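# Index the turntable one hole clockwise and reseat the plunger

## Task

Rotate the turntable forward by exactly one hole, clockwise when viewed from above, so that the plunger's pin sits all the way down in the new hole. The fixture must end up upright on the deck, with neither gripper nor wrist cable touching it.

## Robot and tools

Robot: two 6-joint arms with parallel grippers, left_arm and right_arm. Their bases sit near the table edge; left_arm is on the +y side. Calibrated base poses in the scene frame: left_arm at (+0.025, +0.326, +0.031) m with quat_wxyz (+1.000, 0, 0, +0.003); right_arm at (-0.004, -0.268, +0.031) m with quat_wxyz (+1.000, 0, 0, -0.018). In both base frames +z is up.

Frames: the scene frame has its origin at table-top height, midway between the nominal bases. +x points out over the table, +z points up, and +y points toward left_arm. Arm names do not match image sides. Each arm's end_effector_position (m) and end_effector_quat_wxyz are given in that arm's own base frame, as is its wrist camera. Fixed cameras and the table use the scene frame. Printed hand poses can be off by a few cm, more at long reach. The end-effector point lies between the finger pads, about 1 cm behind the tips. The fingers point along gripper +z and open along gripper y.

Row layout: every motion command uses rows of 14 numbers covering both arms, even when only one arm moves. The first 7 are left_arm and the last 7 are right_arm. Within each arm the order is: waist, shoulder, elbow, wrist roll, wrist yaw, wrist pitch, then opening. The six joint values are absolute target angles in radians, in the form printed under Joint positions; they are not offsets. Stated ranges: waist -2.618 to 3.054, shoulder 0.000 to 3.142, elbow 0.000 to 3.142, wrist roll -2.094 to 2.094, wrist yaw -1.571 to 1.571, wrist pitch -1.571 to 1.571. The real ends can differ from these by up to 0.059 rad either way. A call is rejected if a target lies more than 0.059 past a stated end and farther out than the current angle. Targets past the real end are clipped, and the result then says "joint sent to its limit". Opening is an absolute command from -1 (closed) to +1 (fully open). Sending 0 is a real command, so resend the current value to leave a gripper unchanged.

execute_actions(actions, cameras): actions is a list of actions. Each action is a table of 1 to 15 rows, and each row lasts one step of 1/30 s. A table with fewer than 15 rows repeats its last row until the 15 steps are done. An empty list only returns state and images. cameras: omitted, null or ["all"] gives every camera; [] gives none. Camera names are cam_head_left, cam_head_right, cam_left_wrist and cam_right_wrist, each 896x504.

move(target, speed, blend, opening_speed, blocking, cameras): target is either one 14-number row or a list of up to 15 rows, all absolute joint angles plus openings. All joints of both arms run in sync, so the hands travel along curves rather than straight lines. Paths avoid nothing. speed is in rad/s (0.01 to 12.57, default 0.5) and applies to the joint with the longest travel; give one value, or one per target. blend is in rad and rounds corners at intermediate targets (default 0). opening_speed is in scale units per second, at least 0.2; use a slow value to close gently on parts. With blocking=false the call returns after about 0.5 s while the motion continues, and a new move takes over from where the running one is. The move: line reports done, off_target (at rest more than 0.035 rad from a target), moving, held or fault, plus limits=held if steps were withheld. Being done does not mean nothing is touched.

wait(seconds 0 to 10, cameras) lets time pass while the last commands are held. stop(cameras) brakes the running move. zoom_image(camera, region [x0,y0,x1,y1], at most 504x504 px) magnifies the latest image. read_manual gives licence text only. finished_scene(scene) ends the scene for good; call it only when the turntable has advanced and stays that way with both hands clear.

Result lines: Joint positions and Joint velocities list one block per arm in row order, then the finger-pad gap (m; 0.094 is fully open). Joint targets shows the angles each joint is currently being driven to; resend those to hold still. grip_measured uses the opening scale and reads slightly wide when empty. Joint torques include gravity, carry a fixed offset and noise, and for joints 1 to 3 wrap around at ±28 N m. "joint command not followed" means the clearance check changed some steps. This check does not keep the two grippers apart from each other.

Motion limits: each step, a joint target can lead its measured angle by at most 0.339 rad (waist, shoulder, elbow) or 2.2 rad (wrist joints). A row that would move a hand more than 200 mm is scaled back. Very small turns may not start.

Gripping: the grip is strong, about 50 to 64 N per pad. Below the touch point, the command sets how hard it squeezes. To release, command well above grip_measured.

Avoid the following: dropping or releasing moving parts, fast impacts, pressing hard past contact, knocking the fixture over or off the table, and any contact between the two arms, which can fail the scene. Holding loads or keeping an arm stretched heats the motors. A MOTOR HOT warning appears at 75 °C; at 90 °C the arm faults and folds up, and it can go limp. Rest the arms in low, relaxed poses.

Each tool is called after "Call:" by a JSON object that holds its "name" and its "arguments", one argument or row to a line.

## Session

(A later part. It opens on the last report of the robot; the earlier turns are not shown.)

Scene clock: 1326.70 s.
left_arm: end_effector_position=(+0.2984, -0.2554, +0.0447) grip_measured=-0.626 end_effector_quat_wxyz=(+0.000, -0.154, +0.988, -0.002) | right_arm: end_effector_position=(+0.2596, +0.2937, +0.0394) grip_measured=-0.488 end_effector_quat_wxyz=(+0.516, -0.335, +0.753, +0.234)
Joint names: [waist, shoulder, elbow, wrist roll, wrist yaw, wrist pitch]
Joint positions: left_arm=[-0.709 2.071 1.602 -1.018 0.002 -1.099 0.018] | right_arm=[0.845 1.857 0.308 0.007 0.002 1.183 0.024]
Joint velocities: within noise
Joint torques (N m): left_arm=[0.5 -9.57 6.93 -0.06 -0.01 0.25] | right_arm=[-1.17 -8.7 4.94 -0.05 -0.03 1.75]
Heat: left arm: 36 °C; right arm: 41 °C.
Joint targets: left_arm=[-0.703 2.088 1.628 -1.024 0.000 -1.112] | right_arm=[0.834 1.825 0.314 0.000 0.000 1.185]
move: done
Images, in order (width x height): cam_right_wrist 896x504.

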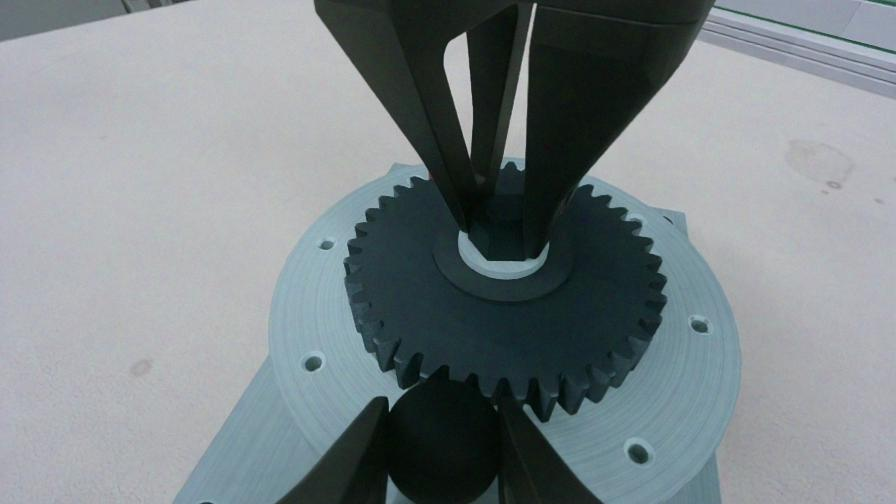

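Call:
{"name": "move", "arguments": {
  "target": [-0.703,2.088,1.628,-1.024,0,-1.112,-0.75,0.834,1.785,0.314,0,0,1.175,-0.75],
  "speed": 0.15,
  "cameras": ["cam_right_wrist"]
}}

Call:
{"name": "zoom_image", "arguments": {
  "camera": "cam_right_wrist",
  "region": [300, 224, 600, 504]
}}

Scene clock: 1341.87 s.
left_arm: end_effector_position=(+0.2984, -0.2554, +0.0447) grip_measured=-0.626 end_effector_quat_wxyz=(+0.000, -0.154, +0.988, -0.002) | right_arm: end_effector_position=(+0.2597, +0.2939, +0.0401) grip_measured=-0.488 end_effector_quat_wxyz=(+0.511, -0.336, +0.756, +0.231)
Joint names: [waist, shoulder, elbow, wrist roll, wrist yaw, wrist pitch]
Joint positions: left_arm=[-0.709 2.071 1.602 -1.018 0.002 -1.099 0.018] | right_arm=[0.845 1.832 0.315 0.007 0.002 1.136 0.024]
Joint velocities: within noise
Joint torques (N m): left_arm=[0.5 -9.52 6.9 -0.06 -0.03 0.25] | right_arm=[-1.17 -9.74 4.51 -0.06 -0.04 2.07]
Heat: left arm: 36 °C; right arm: 42 °C.
Joint targets: left_arm=[-0.703 2.088 1.628 -1.024 0.000 -1.112] | right_arm=[0.834 1.785 0.314 0.000 0.000 1.175]
move: off_target (right_arm); right_arm: the shoulder is farthest, 0.047 rad from its target
Images, in order (width x height): cam_right_wrist 896x504.

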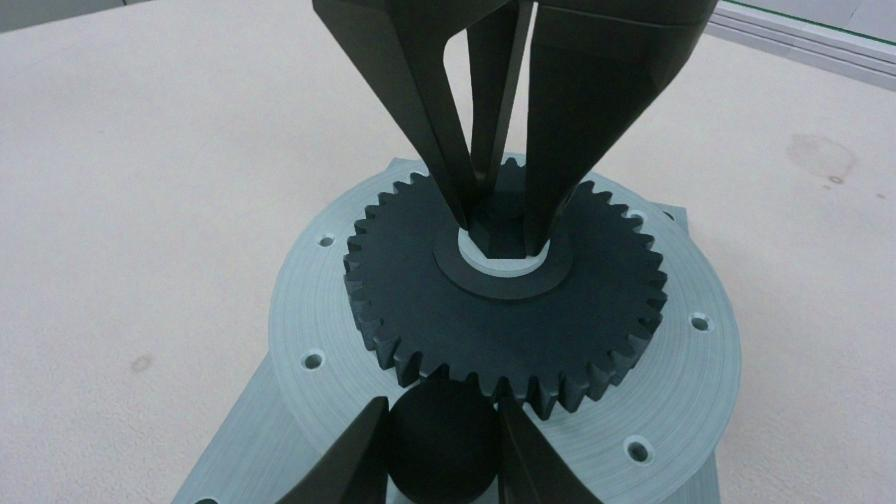

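Scaled by 1.680 from the camera's 896x504 image, which has a finer 1280x720 frame.

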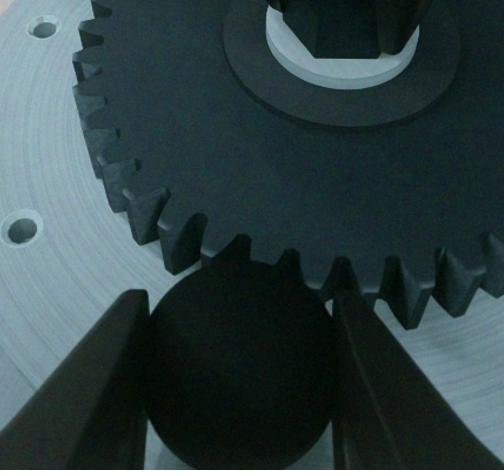

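Call:
{"name": "move", "arguments": {
  "target": [-0.703,2.088,1.628,-1.024,0,-1.112,-0.75,0.834,1.785,0.345,0,0,1.38,-0.75],
  "speed": 0.15,
  "cameras": ["cam_right_wrist"]
}}

Call:
{"name": "zoom_image", "arguments": {
  "camera": "cam_right_wrist",
  "region": [300, 224, 600, 504]
}}

Scene clock: 1375.20 s.
left_arm: end_effector_position=(+0.2984, -0.2554, +0.0447) grip_measured=-0.626 end_effector_quat_wxyz=(+0.000, -0.154, +0.988, -0.002) | right_arm: end_effector_position=(+0.2608, +0.2951, +0.0443) grip_measured=-0.488 end_effector_quat_wxyz=(+0.518, -0.334, +0.752, +0.234)
Joint names: [waist, shoulder, elbow, wrist roll, wrist yaw, wrist pitch]
Joint positions: left_arm=[-0.709 2.071 1.602 -1.018 0.002 -1.099 0.018] | right_arm=[0.845 1.831 0.316 0.007 0.002 1.153 0.024]
Joint velocities: within noise
Joint torques (N m): left_arm=[0.51 -9.59 6.94 -0.07 -0.03 0.26] | right_arm=[-1.18 -9.8 7.54 -0.05 -0.05 3.79]
Heat: left arm: 37 °C; right arm: 45 °C.
Joint targets: left_arm=[-0.703 2.088 1.628 -1.024 0.000 -1.112] | right_arm=[0.834 1.785 0.345 0.000 0.000 1.380]
move: off_target (right_arm); right_arm: the wrist pitch is farthest, 0.227 rad from its target
Images, in order (width x height): cam_right_wrist 896x504.

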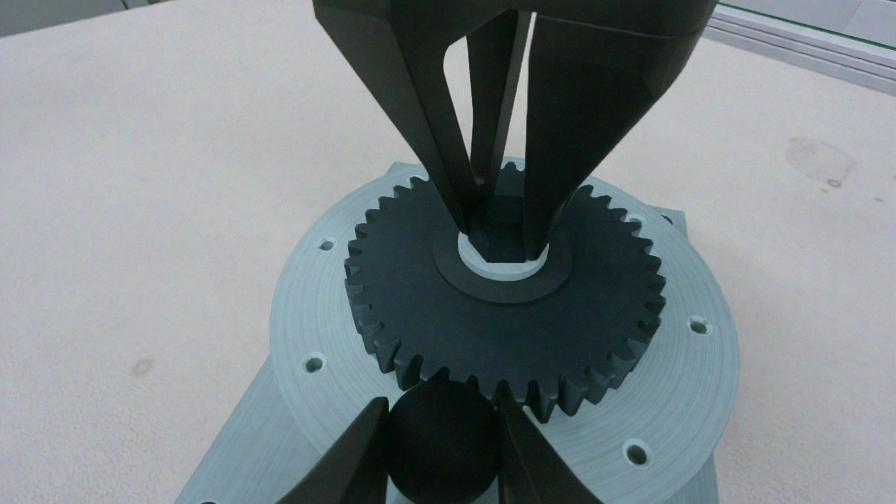

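Scaled by 1.680 from the camera's 896x504 image, which has a finer 1280x720 frame.

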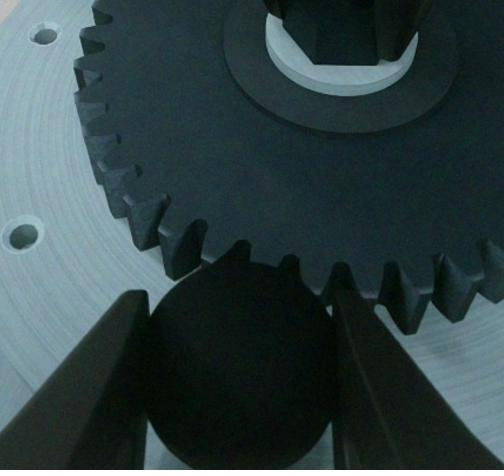

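Call:
{"name": "execute_actions", "arguments": {
  "actions": [],
  "cameras": ["cam_left_wrist","cam_right_wrist","cam_head_left"]
}}

Call:
{"name": "zoom_image", "arguments": {
  "camera": "cam_left_wrist",
  "region": [400, 380, 560, 504]
}}

Call:
{"name": "zoom_image", "arguments": {
  "camera": "cam_head_left",
  "region": [380, 250, 520, 370]
}}

Scene clock: 1390.20 s.
left_arm: end_effector_position=(+0.2984, -0.2554, +0.0447) grip_measured=-0.626 end_effector_quat_wxyz=(+0.000, -0.154, +0.988, -0.002) | right_arm: end_effector_position=(+0.2608, +0.2951, +0.0443) grip_measured=-0.488 end_effector_quat_wxyz=(+0.518, -0.334, +0.752, +0.234)
Joint names: [waist, shoulder, elbow, wrist roll, wrist yaw, wrist pitch]
Joint positions: left_arm=[-0.709 2.071 1.602 -1.018 0.002 -1.099 0.018] | right_arm=[0.845 1.831 0.316 0.007 0.002 1.153 0.024]
Joint velocities: within noise
Joint torques (N m): left_arm=[0.5 -9.55 6.91 -0.06 -0.03 0.25] | right_arm=[-1.17 -9.8 7.5 -0.05 -0.03 3.79]
Heat: left arm: 37 °C; right arm: 52 °C.
Joint targets: left_arm=[-0.703 2.088 1.628 -1.024 0.000 -1.112] | right_arm=[0.834 1.785 0.345 0.000 0.000 1.380]
Tool commands: left_gripper/opening=-0.75 right_gripper/opening=-0.75
Images, in order (width x height): cam_head_left 896x504, cam_left_wrist 896x504, cam_right_wrist 896x504.

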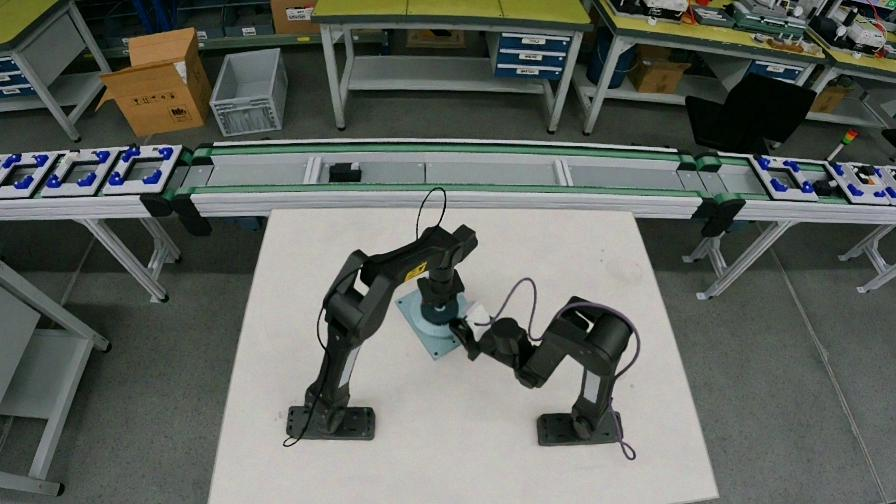

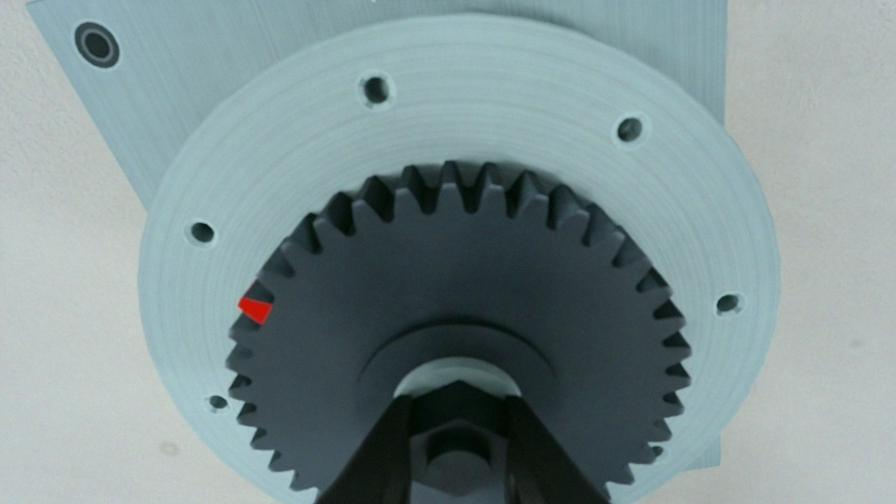

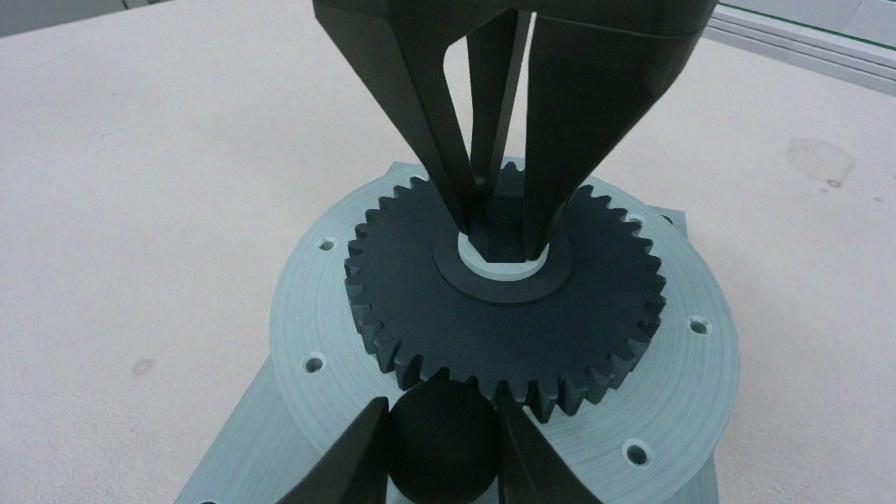

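Scaled by 3.150 from the camera's 896x504 image, which has a finer 1280x720 frame.

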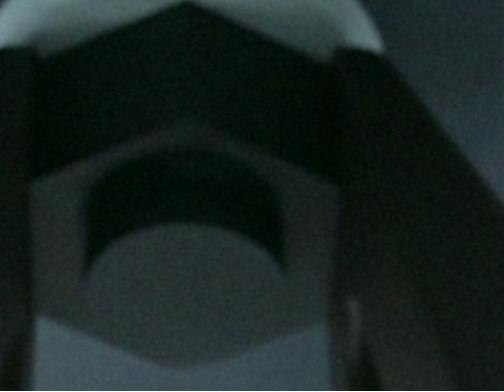

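Scaled by 3.600 from the camera's 896x504 image, which has a finer 1280x720 frame.

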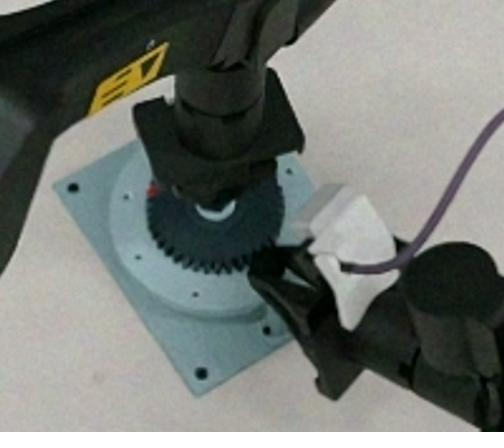

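Call:
{"name": "move", "arguments": {
  "target": [-0.703,2.088,1.628,-1.024,0,-1.112,-0.75,0.834,1.755,0.37,0,0,1.54,-0.8],
  "speed": 0.15,
  "cameras": ["cam_right_wrist"]
}}

Call:
{"name": "zoom_image", "arguments": {
  "camera": "cam_right_wrist",
  "region": [300, 224, 600, 504]
}}

Scene clock: 1420.93 s.
left_arm: end_effector_position=(+0.2984, -0.2554, +0.0447) grip_measured=-0.626 end_effector_quat_wxyz=(+0.000, -0.154, +0.988, -0.002) | right_arm: end_effector_position=(+0.2617, +0.2961, +0.0478) grip_measured=-0.488 end_effector_quat_wxyz=(+0.523, -0.333, +0.748, +0.237)
Joint names: [waist, shoulder, elbow, wrist roll, wrist yaw, wrist pitch]
Joint positions: left_arm=[-0.709 2.071 1.602 -1.018 0.002 -1.099 0.018] | right_arm=[0.845 1.831 0.316 0.007 0.002 1.168 0.024]
Joint velocities: within noise
Joint torques (N m): left_arm=[0.46 -9.55 6.89 -0.06 -0.03 0.25] | right_arm=[-1.16 -12.25 10.02 -0.07 -0.03 5.11]
Heat: left arm: 37 °C; right arm: 61 °C.
Joint targets: left_arm=[-0.703 2.088 1.628 -1.024 0.000 -1.112] | right_arm=[0.834 1.755 0.370 0.000 0.000 1.540]
move: off_target (right_arm); right_arm: the wrist pitch is farthest, 0.372 rad from its target
Images, in order (width x height): cam_right_wrist 896x504.

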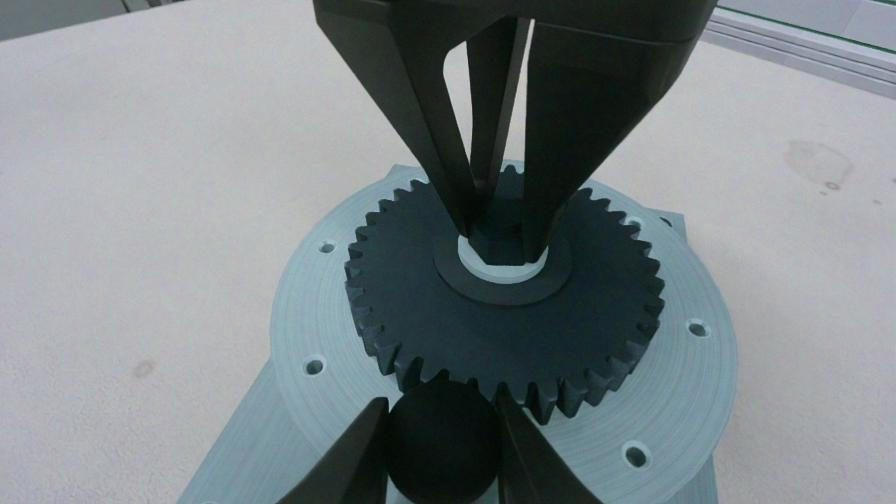

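Scaled by 1.680 from the camera's 896x504 image, which has a finer 1280x720 frame.

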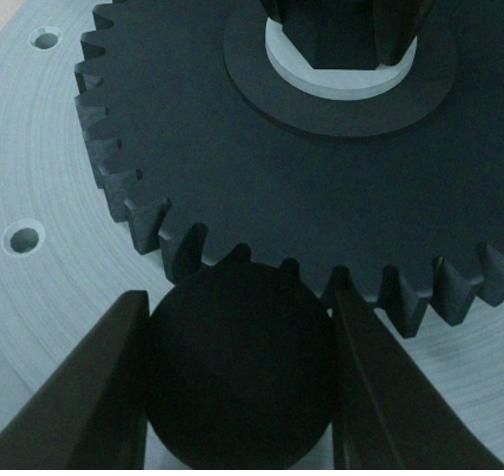

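Call:
{"name": "move", "arguments": {
  "target": [-0.703,2.088,1.628,-1.024,0,-1.112,-0.75,0.834,1.87,0.316,0,0,1.2,-0.75],
  "speed": 0.3,
  "cameras": ["cam_right_wrist"]
}}

Scene clock: 1435.40 s.
left_arm: end_effector_position=(+0.2984, -0.2554, +0.0447) grip_measured=-0.626 end_effector_quat_wxyz=(+0.000, -0.154, +0.988, -0.002) | right_arm: end_effector_position=(+0.2599, +0.2941, +0.0396) grip_measured=-0.488 end_effector_quat_wxyz=(+0.515, -0.335, +0.753, +0.233)
Joint names: [waist, shoulder, elbow, wrist roll, wrist yaw, wrist pitch]
Joint positions: left_arm=[-0.709 2.071 1.602 -1.018 0.002 -1.099 0.018] | right_arm=[0.845 1.852 0.311 0.007 0.002 1.173 0.024]
Joint velocities: within noise
Joint torques (N m): left_arm=[0.5 -9.55 6.89 -0.06 -0.03 0.26] | right_arm=[-1.14 -4.77 4.94 -0.05 -0.02 1.99]
Heat: left arm: 37 °C; right arm: 74 °C.
Joint targets: left_arm=[-0.703 2.088 1.628 -1.024 0.000 -1.112] | right_arm=[0.834 1.870 0.316 0.000 0.000 1.200]
move: done
Images, in order (width x height): cam_right_wrist 896x504.

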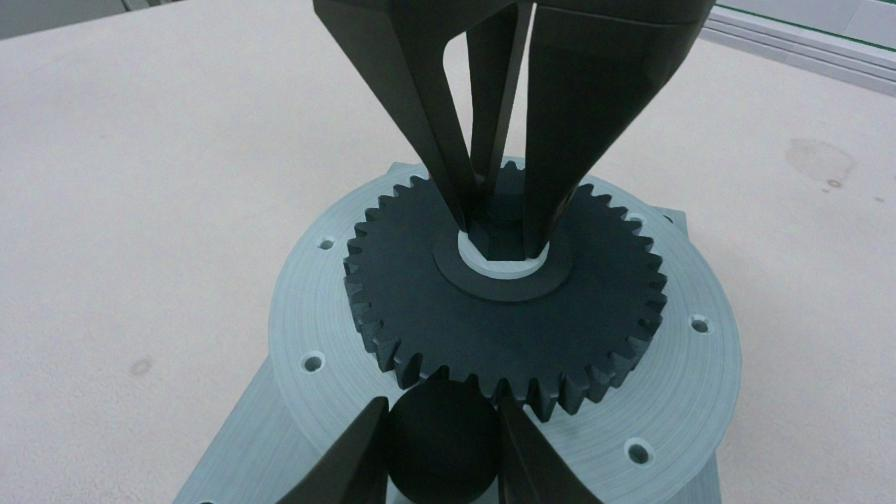

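Call:
{"name": "move", "arguments": {
  "target": [
    [-0.703,2.088,1.628,-1.024,0,-1.112,0.0,0.834,1.870,0.316,0,0,1.20,0.0],
    [-0.703,2.088,1.628,-2.074,0,-1.112,0.0,0.834,1.764,0.348,0,0,1.016,0.0]
  ],
  "speed": 0.6,
  "opening_speed": 1.0,
  "cameras": ["cam_right_wrist","cam_left_wrist","cam_head_left"]
}}

Call:
{"name": "zoom_image", "arguments": {
  "camera": "cam_right_wrist",
  "region": [300, 224, 600, 504]
}}

Call:
{"name": "zoom_image", "arguments": {
  "camera": "cam_left_wrist",
  "region": [300, 224, 620, 504]
}}

Scene clock: 1586.43 s.
left_arm: end_effector_position=(+0.2984, -0.2554, +0.0447) grip_measured=-0.002 end_effector_quat_wxyz=(-0.001, -0.626, +0.780, -0.002) | right_arm: end_effector_position=(+0.2585, +0.2925, +0.0358) grip_measured=-0.002 end_effector_quat_wxyz=(+0.491, -0.342, +0.769, +0.222)
Joint names: [waist, shoulder, elbow, wrist roll, wrist yaw, wrist pitch]
Joint positions: left_arm=[-0.709 2.071 1.602 -2.062 0.002 -1.099 0.047] | right_arm=[0.845 1.789 0.332 0.007 0.002 1.025 0.047]
Joint velocities: within noise
Joint torques (N m): left_arm=[0.5 -9.51 6.94 -0.12 -0.04 0.25] | right_arm=[-1.18 -7.94 6.53 -0.04 -0.04 1.63]
Heat: left arm: 37 °C; right arm: 51 °C.
Joint targets: left_arm=[-0.703 2.088 1.628 -2.074 0.000 -1.112] | right_arm=[0.834 1.764 0.348 0.000 0.000 1.016]
move: done
Images, in order (width x height): cam_head_left 896x504, cam_left_wrist 896x504, cam_right_wrist 896x504.

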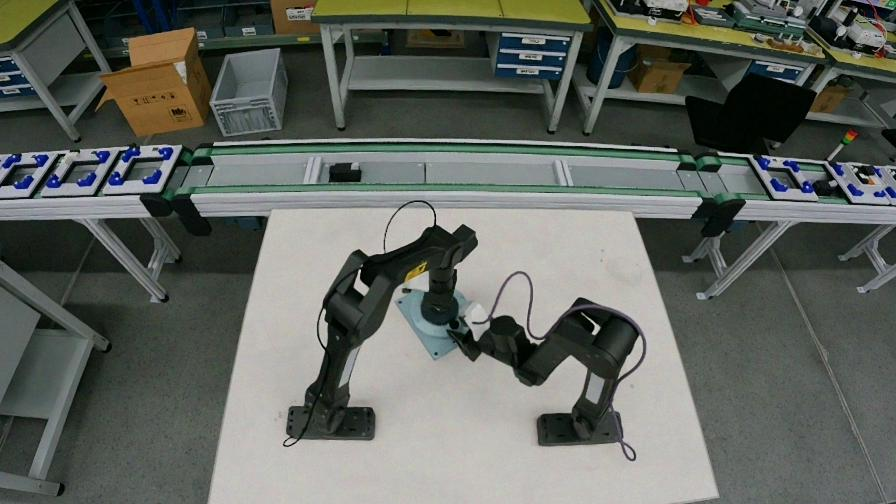

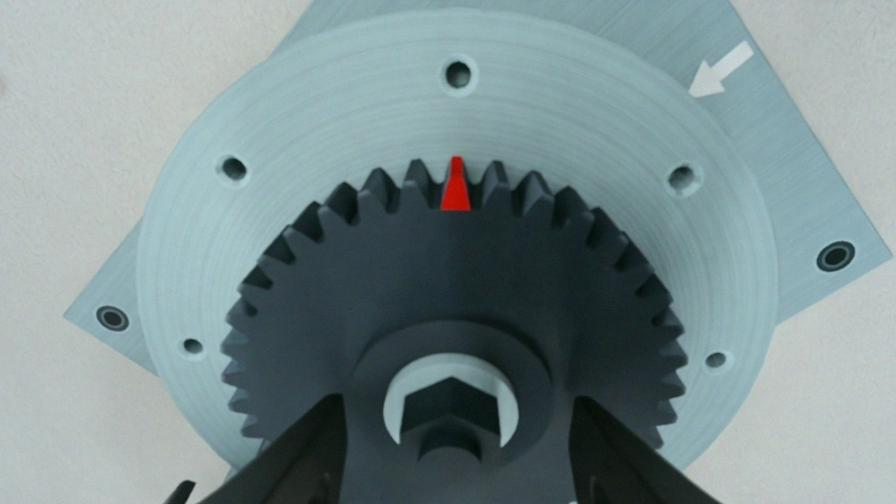

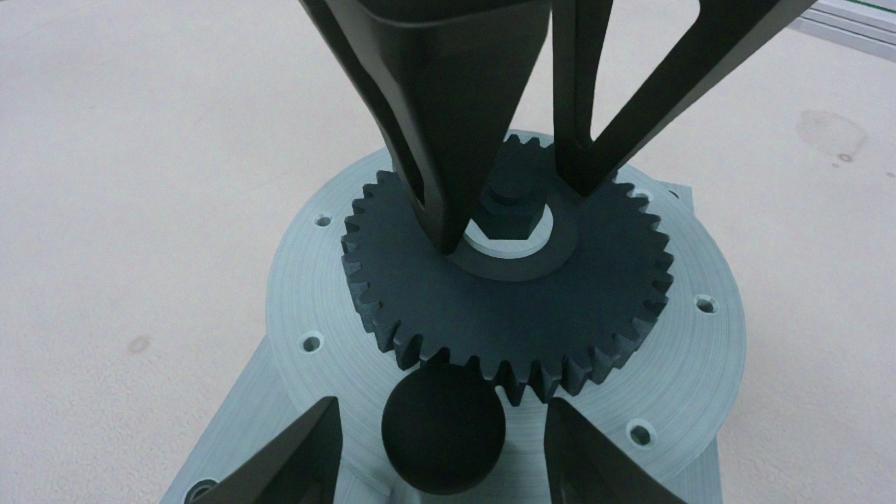

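Scaled by 1.680 from the camera's 896x504 image, which has a finer 1280x720 frame.

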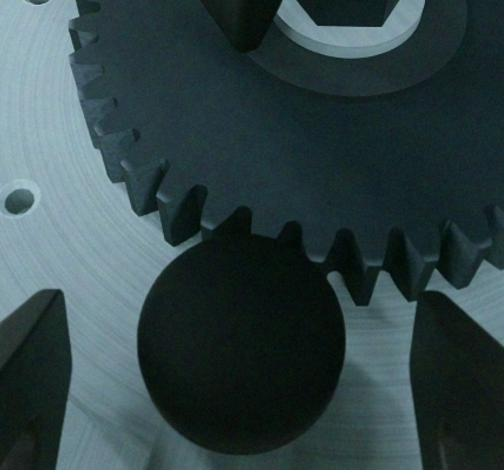

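Scaled by 1.575 from the camera's 896x504 image, which has a finer 1280x720 frame.

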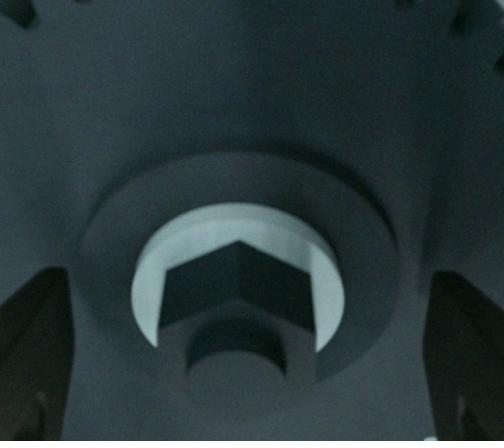

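Call:
{"name": "move", "arguments": {
  "target": [
    [-0.703,2.088,1.628,-2.074,0,-1.112,-0.5,0.834,1.764,0.348,0,0,1.016,-0.4],
    [-0.703,2.088,1.628,-2.074,0,-1.112,-0.78,0.834,1.764,0.348,0,0,1.016,-0.8]
  ],
  "speed": 0.3,
  "opening_speed": 0.5,
  "cameras": ["cam_right_wrist","cam_left_wrist"]
}}

Scene clock: 1598.60 s.
left_arm: end_effector_position=(+0.2973, -0.2550, +0.0447) grip_measured=-0.625 end_effector_quat_wxyz=(-0.002, -0.626, +0.779, +0.000) | right_arm: end_effector_position=(+0.2585, +0.2925, +0.0357) grip_measured=-0.488 end_effector_quat_wxyz=(+0.491, -0.343, +0.770, +0.222)
Joint names: [waist, shoulder, elbow, wrist roll, wrist yaw, wrist pitch]
Joint positions: left_arm=[-0.709 2.071 1.602 -2.063 0.004 -1.103 0.018] | right_arm=[0.845 1.789 0.333 0.007 0.002 1.024 0.024]
Joint velocities: within noise
Joint torques (N m): left_arm=[0.51 -9.54 6.89 -0.12 -0.04 0.3] | right_arm=[-1.13 -8.01 6.52 -0.05 -0.04 1.63]
Heat: left arm: 37 °C; right arm: 50 °C.
Joint targets: left_arm=[-0.703 2.088 1.628 -2.074 0.000 -1.112] | right_arm=[0.834 1.764 0.348 0.000 0.000 1.016]
move: done
Images, in order (width x height): cam_left_wrist 896x504, cam_right_wrist 896x504.

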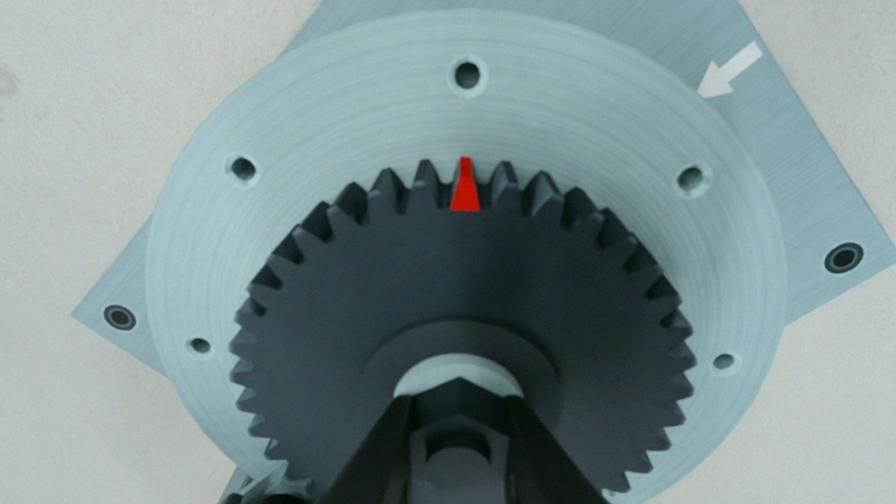

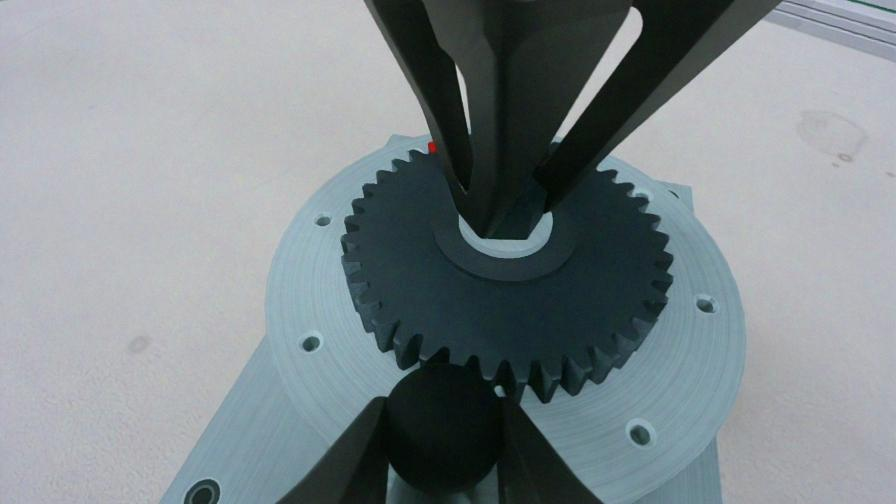

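Call:
{"name": "move", "arguments": {
  "target": [-0.703,2.088,1.628,-2.074,0,-1.112,-0.78,0.834,1.66,0.385,0,0,1.44,-0.8],
  "speed": 0.3,
  "cameras": ["cam_right_wrist"]
}}

Scene clock: 1621.83 s.
left_arm: end_effector_position=(+0.2973, -0.2550, +0.0447) grip_measured=-0.626 end_effector_quat_wxyz=(-0.002, -0.626, +0.779, +0.000) | right_arm: end_effector_position=(+0.2583, +0.2923, +0.0384) grip_measured=-0.489 end_effector_quat_wxyz=(+0.493, -0.342, +0.768, +0.223)
Joint names: [waist, shoulder, elbow, wrist roll, wrist yaw, wrist pitch]
Joint positions: left_arm=[-0.709 2.071 1.602 -2.063 0.004 -1.103 0.018] | right_arm=[0.845 1.777 0.33 0.007 0.002 1.021 0.024]
Joint velocities: within noise
Joint torques (N m): left_arm=[0.5 -9.54 6.9 -0.11 -0.04 0.3] | right_arm=[-0.1 -6.08 5.26 0.03 -0.03 1.91]
Heat: left arm: 37 °C; right arm: 51 °C.
Joint targets: left_arm=[-0.703 2.088 1.628 -2.074 0.000 -1.112] | right_arm=[0.845 1.775 0.333 0.007 0.002 1.043]
move: held (right_arm; a check stopped the path); limits=held; right_arm: the wrist pitch is farthest, 0.419 rad from its target
joint command not followed: on one or more control steps a check withheld the commanded joint targets of the right arm, and it was not sent them on those steps.
cause: the commanded joint targets, or the way to them, would bring a part of the robot too close to another arm (this arm's fingers and the left arm's wrist (the part past the wrist yaw)).
Images, in order (width x height): cam_right_wrist 896x504.

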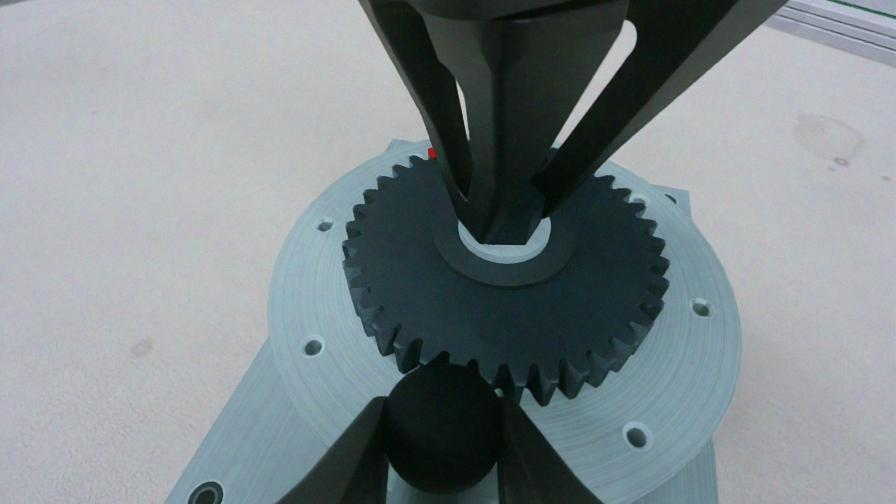

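Call:
{"name": "move", "arguments": {
  "target": [
    [-0.703,2.088,1.628,-2.074,0,-1.112,-0.78,0.845,1.779,0.338,0.007,0,1.02,0.2],
    [-0.703,2.088,1.628,-2.074,0,-1.112,-0.78,0.845,1.58,0.1,0.007,0,1.155,0.2],
    [-0.703,2.088,1.628,-2.074,0,-1.112,-0.78,0.85,1.05,0.55,0,0,-0.2,0.2],
    [-0.703,2.088,1.628,-2.074,0,-1.112,-0.78,0.2353,1.5639,0.5826,-0.5676,-1.2,0.3813,0.5]
  ],
  "speed": [0.5,0.5,0.8,0.8],
  "opening_speed": 1.0
}}

Scene clock: 1863.77 s.
left_arm: end_effector_position=(+0.2973, -0.2550, +0.0447) grip_measured=-0.626 end_effector_quat_wxyz=(-0.002, -0.626, +0.779, +0.000) | right_arm: end_effector_position=(+0.2636, +0.2354, +0.1302) grip_measured=+0.498 end_effector_quat_wxyz=(+0.454, -0.521, +0.582, +0.428)
Joint names: [waist, shoulder, elbow, wrist roll, wrist yaw, wrist pitch]
Joint positions: left_arm=[-0.709 2.071 1.602 -2.063 0.004 -1.103 0.018] | right_arm=[0.241 1.552 0.56 -0.554 -1.178 0.376 0.07]
Joint velocities: within noise
Joint torques (N m): left_arm=[0.47 -9.54 6.9 -0.11 -0.04 0.3] | right_arm=[-0.62 -4.62 9.29 -0.12 -0.53 1.3]
Heat: left arm: 37 °C; right arm: 46 °C.
Joint targets: left_arm=[-0.703 2.088 1.628 -2.074 0.000 -1.112] | right_arm=[0.235 1.564 0.583 -0.568 -1.200 0.381]
move: done

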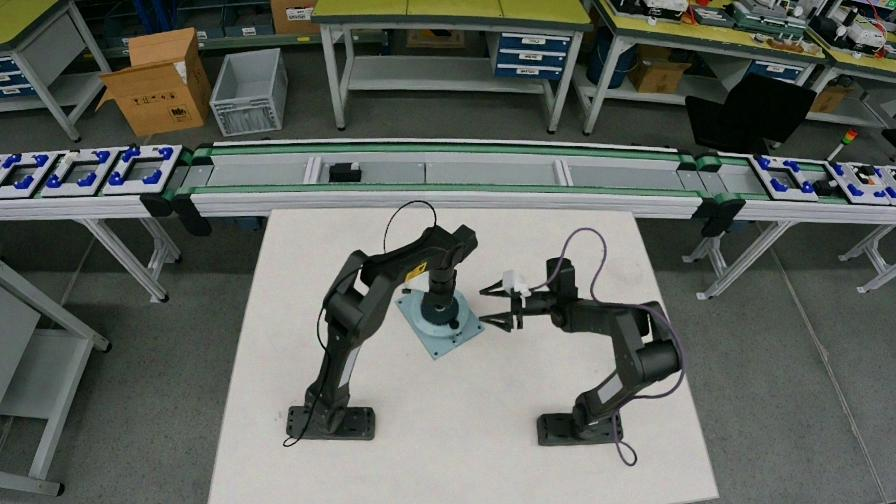

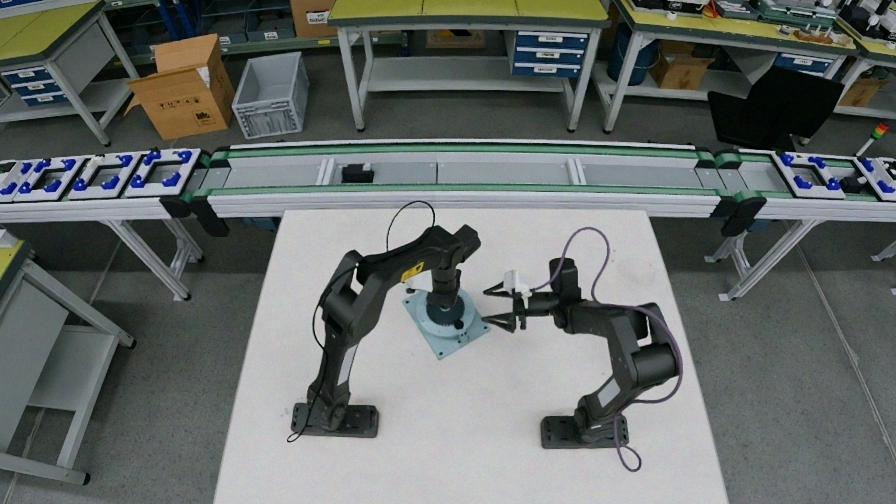

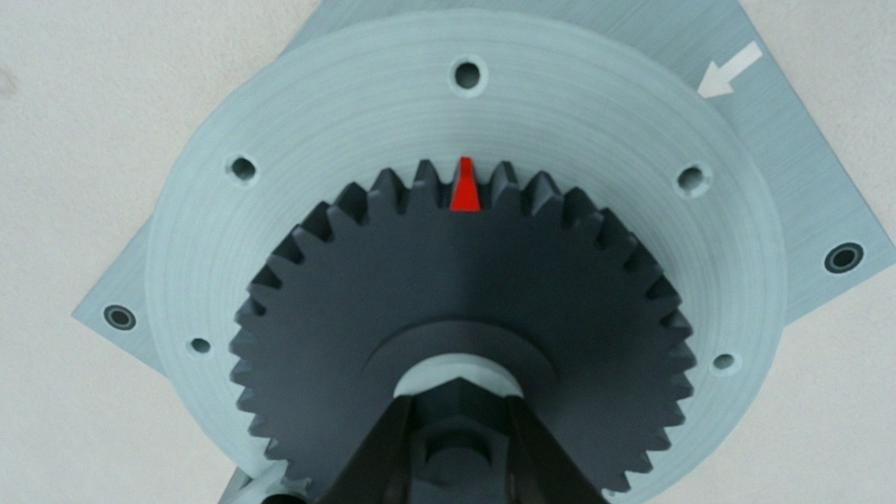

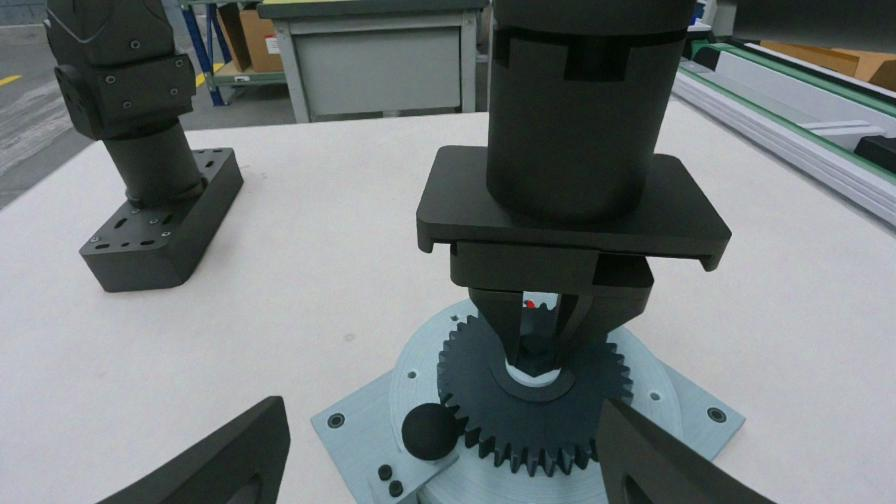

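Call:
{"name": "move", "arguments": {
  "target": [-0.703,2.088,1.628,-2.074,0,-1.112,-0.78,0.283,1.952,0.525,-0.58,-1.22,0.83,0.3],
  "speed": 0.5,
  "cameras": ["cam_right_wrist","cam_head_left"]
}}

Call:
{"name": "zoom_image", "arguments": {
  "camera": "cam_right_wrist",
  "region": [250, 204, 670, 504]
}}

Scene clock: 1906.03 s.
left_arm: end_effector_position=(+0.2973, -0.2550, +0.0447) grip_measured=-0.626 end_effector_quat_wxyz=(-0.002, -0.626, +0.779, +0.000) | right_arm: end_effector_position=(+0.2690, +0.2496, +0.0591) grip_measured=+0.302 end_effector_quat_wxyz=(-0.460, +0.542, -0.553, -0.434)
Joint names: [waist, shoulder, elbow, wrist roll, wrist yaw, wrist pitch]
Joint positions: left_arm=[-0.709 2.071 1.602 -2.063 0.004 -1.103 0.018] | right_arm=[0.275 1.938 0.531 -0.568 -1.199 0.826 0.061]
Joint velocities: within noise
Joint torques (N m): left_arm=[0.49 -9.55 6.93 -0.1 -0.05 0.29] | right_arm=[0.7 -6.11 4.23 -0.11 -0.51 1.29]
Heat: left arm: 37 °C; right arm: 43 °C.
Joint targets: left_arm=[-0.703 2.088 1.628 -2.074 0.000 -1.112] | right_arm=[0.283 1.952 0.525 -0.580 -1.220 0.830]
move: done
Images, in order (width x height): cam_head_left 896x504, cam_right_wrist 896x504.

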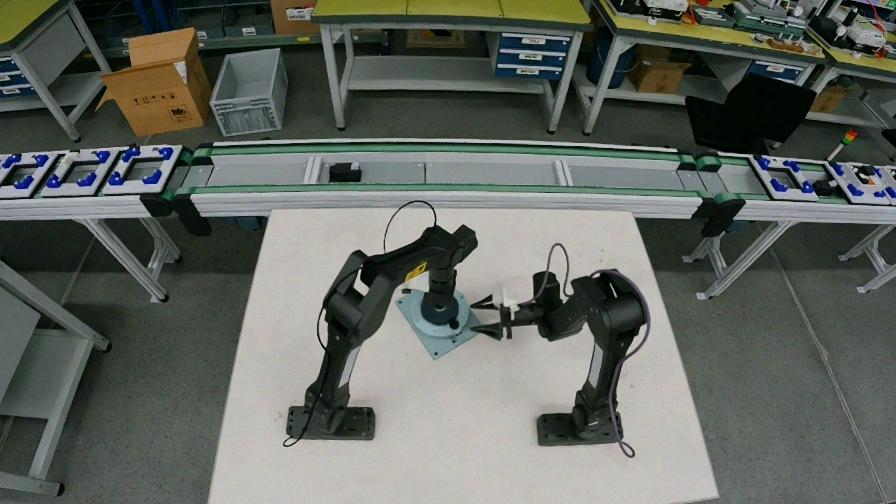

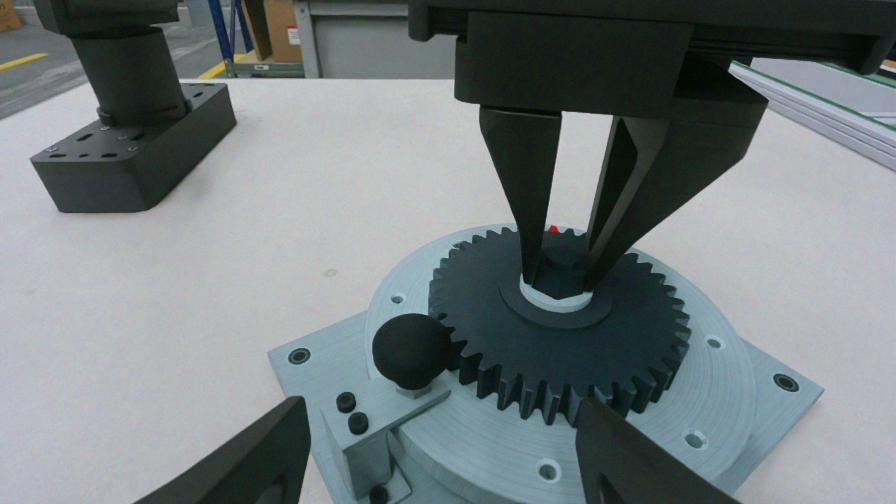

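Scaled by 1.200 from the camera's 896x504 image, which has a finer 1280x720 frame.

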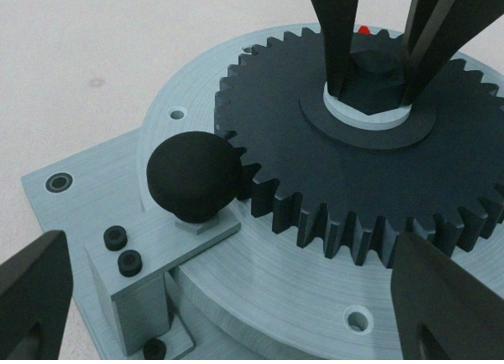

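Call:
{"name": "move", "arguments": {
  "target": [-0.703,2.088,1.628,-2.074,0,-1.112,-0.78,0.3526,2.012,0.604,-0.58,-1.22,0.808,-0.1],
  "speed": 0.3,
  "cameras": ["cam_right_wrist"]
}}

Call:
{"name": "zoom_image", "arguments": {
  "camera": "cam_right_wrist",
  "region": [270, 224, 620, 504]
}}

Scene clock: 1953.53 s.
left_arm: end_effector_position=(+0.2973, -0.2550, +0.0447) grip_measured=-0.626 end_effector_quat_wxyz=(-0.002, -0.626, +0.779, +0.000) | right_arm: end_effector_position=(+0.2643, +0.2731, +0.0547) grip_measured=-0.098 end_effector_quat_wxyz=(-0.446, +0.562, -0.532, -0.450)
Joint names: [waist, shoulder, elbow, wrist roll, wrist yaw, wrist pitch]
Joint positions: left_arm=[-0.709 2.071 1.602 -2.063 0.004 -1.103 0.018] | right_arm=[0.346 1.992 0.59 -0.569 -1.201 0.825 0.042]
Joint velocities: within noise
Joint torques (N m): left_arm=[0.47 -9.58 6.89 -0.11 -0.04 0.29] | right_arm=[0.54 -6.16 6.12 -0.1 -0.48 1.14]
Heat: left arm: 37 °C; right arm: 41 °C.
Joint targets: left_arm=[-0.703 2.088 1.628 -2.074 0.000 -1.112] | right_arm=[0.353 2.012 0.604 -0.580 -1.220 0.808]
move: done
Images, in order (width x height): cam_right_wrist 896x504.

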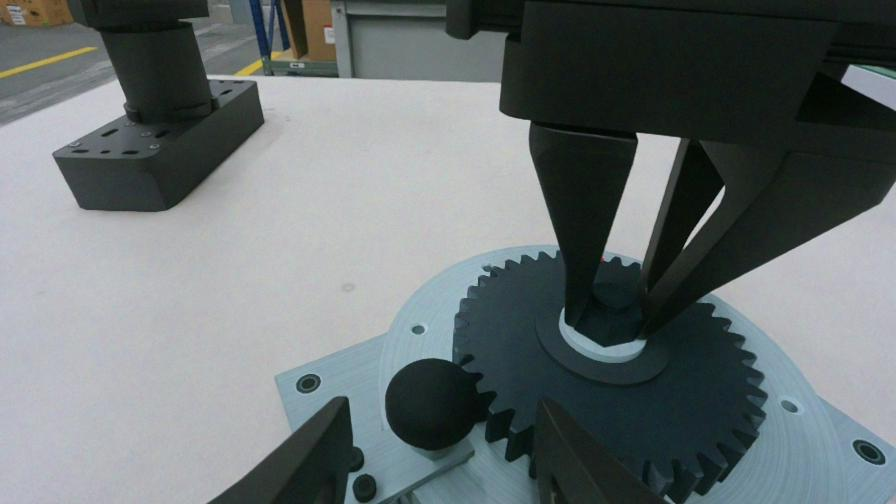

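Scaled by 1.440 from the camera's 896x504 image, which has a finer 1280x720 frame.

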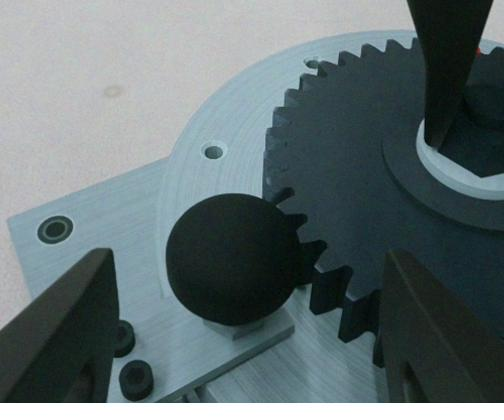

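Call:
{"name": "move", "arguments": {
  "target": [-0.703,2.088,1.628,-2.074,0,-1.112,-0.78,0.413,2.067,0.67,-0.58,-1.22,0.778,-0.1],
  "speed": 0.2,
  "cameras": ["cam_right_wrist"]
}}

Call:
{"name": "zoom_image", "arguments": {
  "camera": "cam_right_wrist",
  "region": [270, 224, 620, 504]
}}

Scene clock: 1968.77 s.
left_arm: end_effector_position=(+0.2973, -0.2550, +0.0447) grip_measured=-0.626 end_effector_quat_wxyz=(-0.002, -0.626, +0.779, +0.000) | right_arm: end_effector_position=(+0.2598, +0.2941, +0.0472) grip_measured=-0.098 end_effector_quat_wxyz=(-0.425, +0.575, -0.520, -0.467)
Joint names: [waist, shoulder, elbow, wrist roll, wrist yaw, wrist pitch]
Joint positions: left_arm=[-0.709 2.071 1.602 -2.063 0.004 -1.103 0.018] | right_arm=[0.407 2.046 0.655 -0.569 -1.201 0.795 0.042]
Joint velocities: within noise
Joint torques (N m): left_arm=[0.49 -9.52 6.9 -0.11 -0.05 0.3] | right_arm=[0.51 -6.65 6.31 -0.08 -0.48 1.13]
Heat: left arm: 37 °C; right arm: 41 °C.
Joint targets: left_arm=[-0.703 2.088 1.628 -2.074 0.000 -1.112] | right_arm=[0.413 2.067 0.670 -0.580 -1.220 0.778]
move: done
Images, in order (width x height): cam_right_wrist 896x504.

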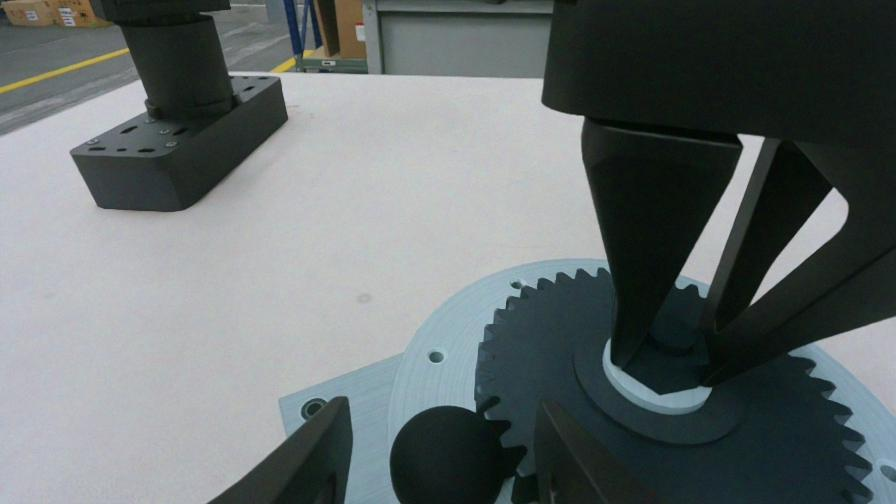

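Scaled by 1.440 from the camera's 896x504 image, which has a finer 1280x720 frame.

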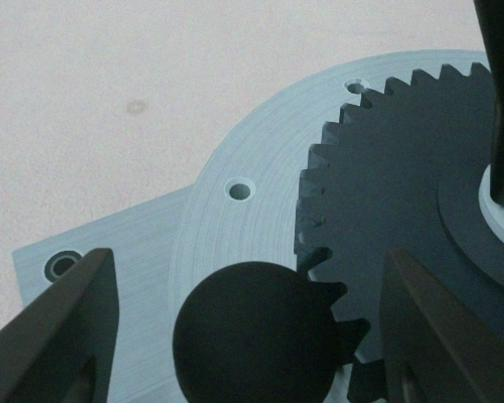

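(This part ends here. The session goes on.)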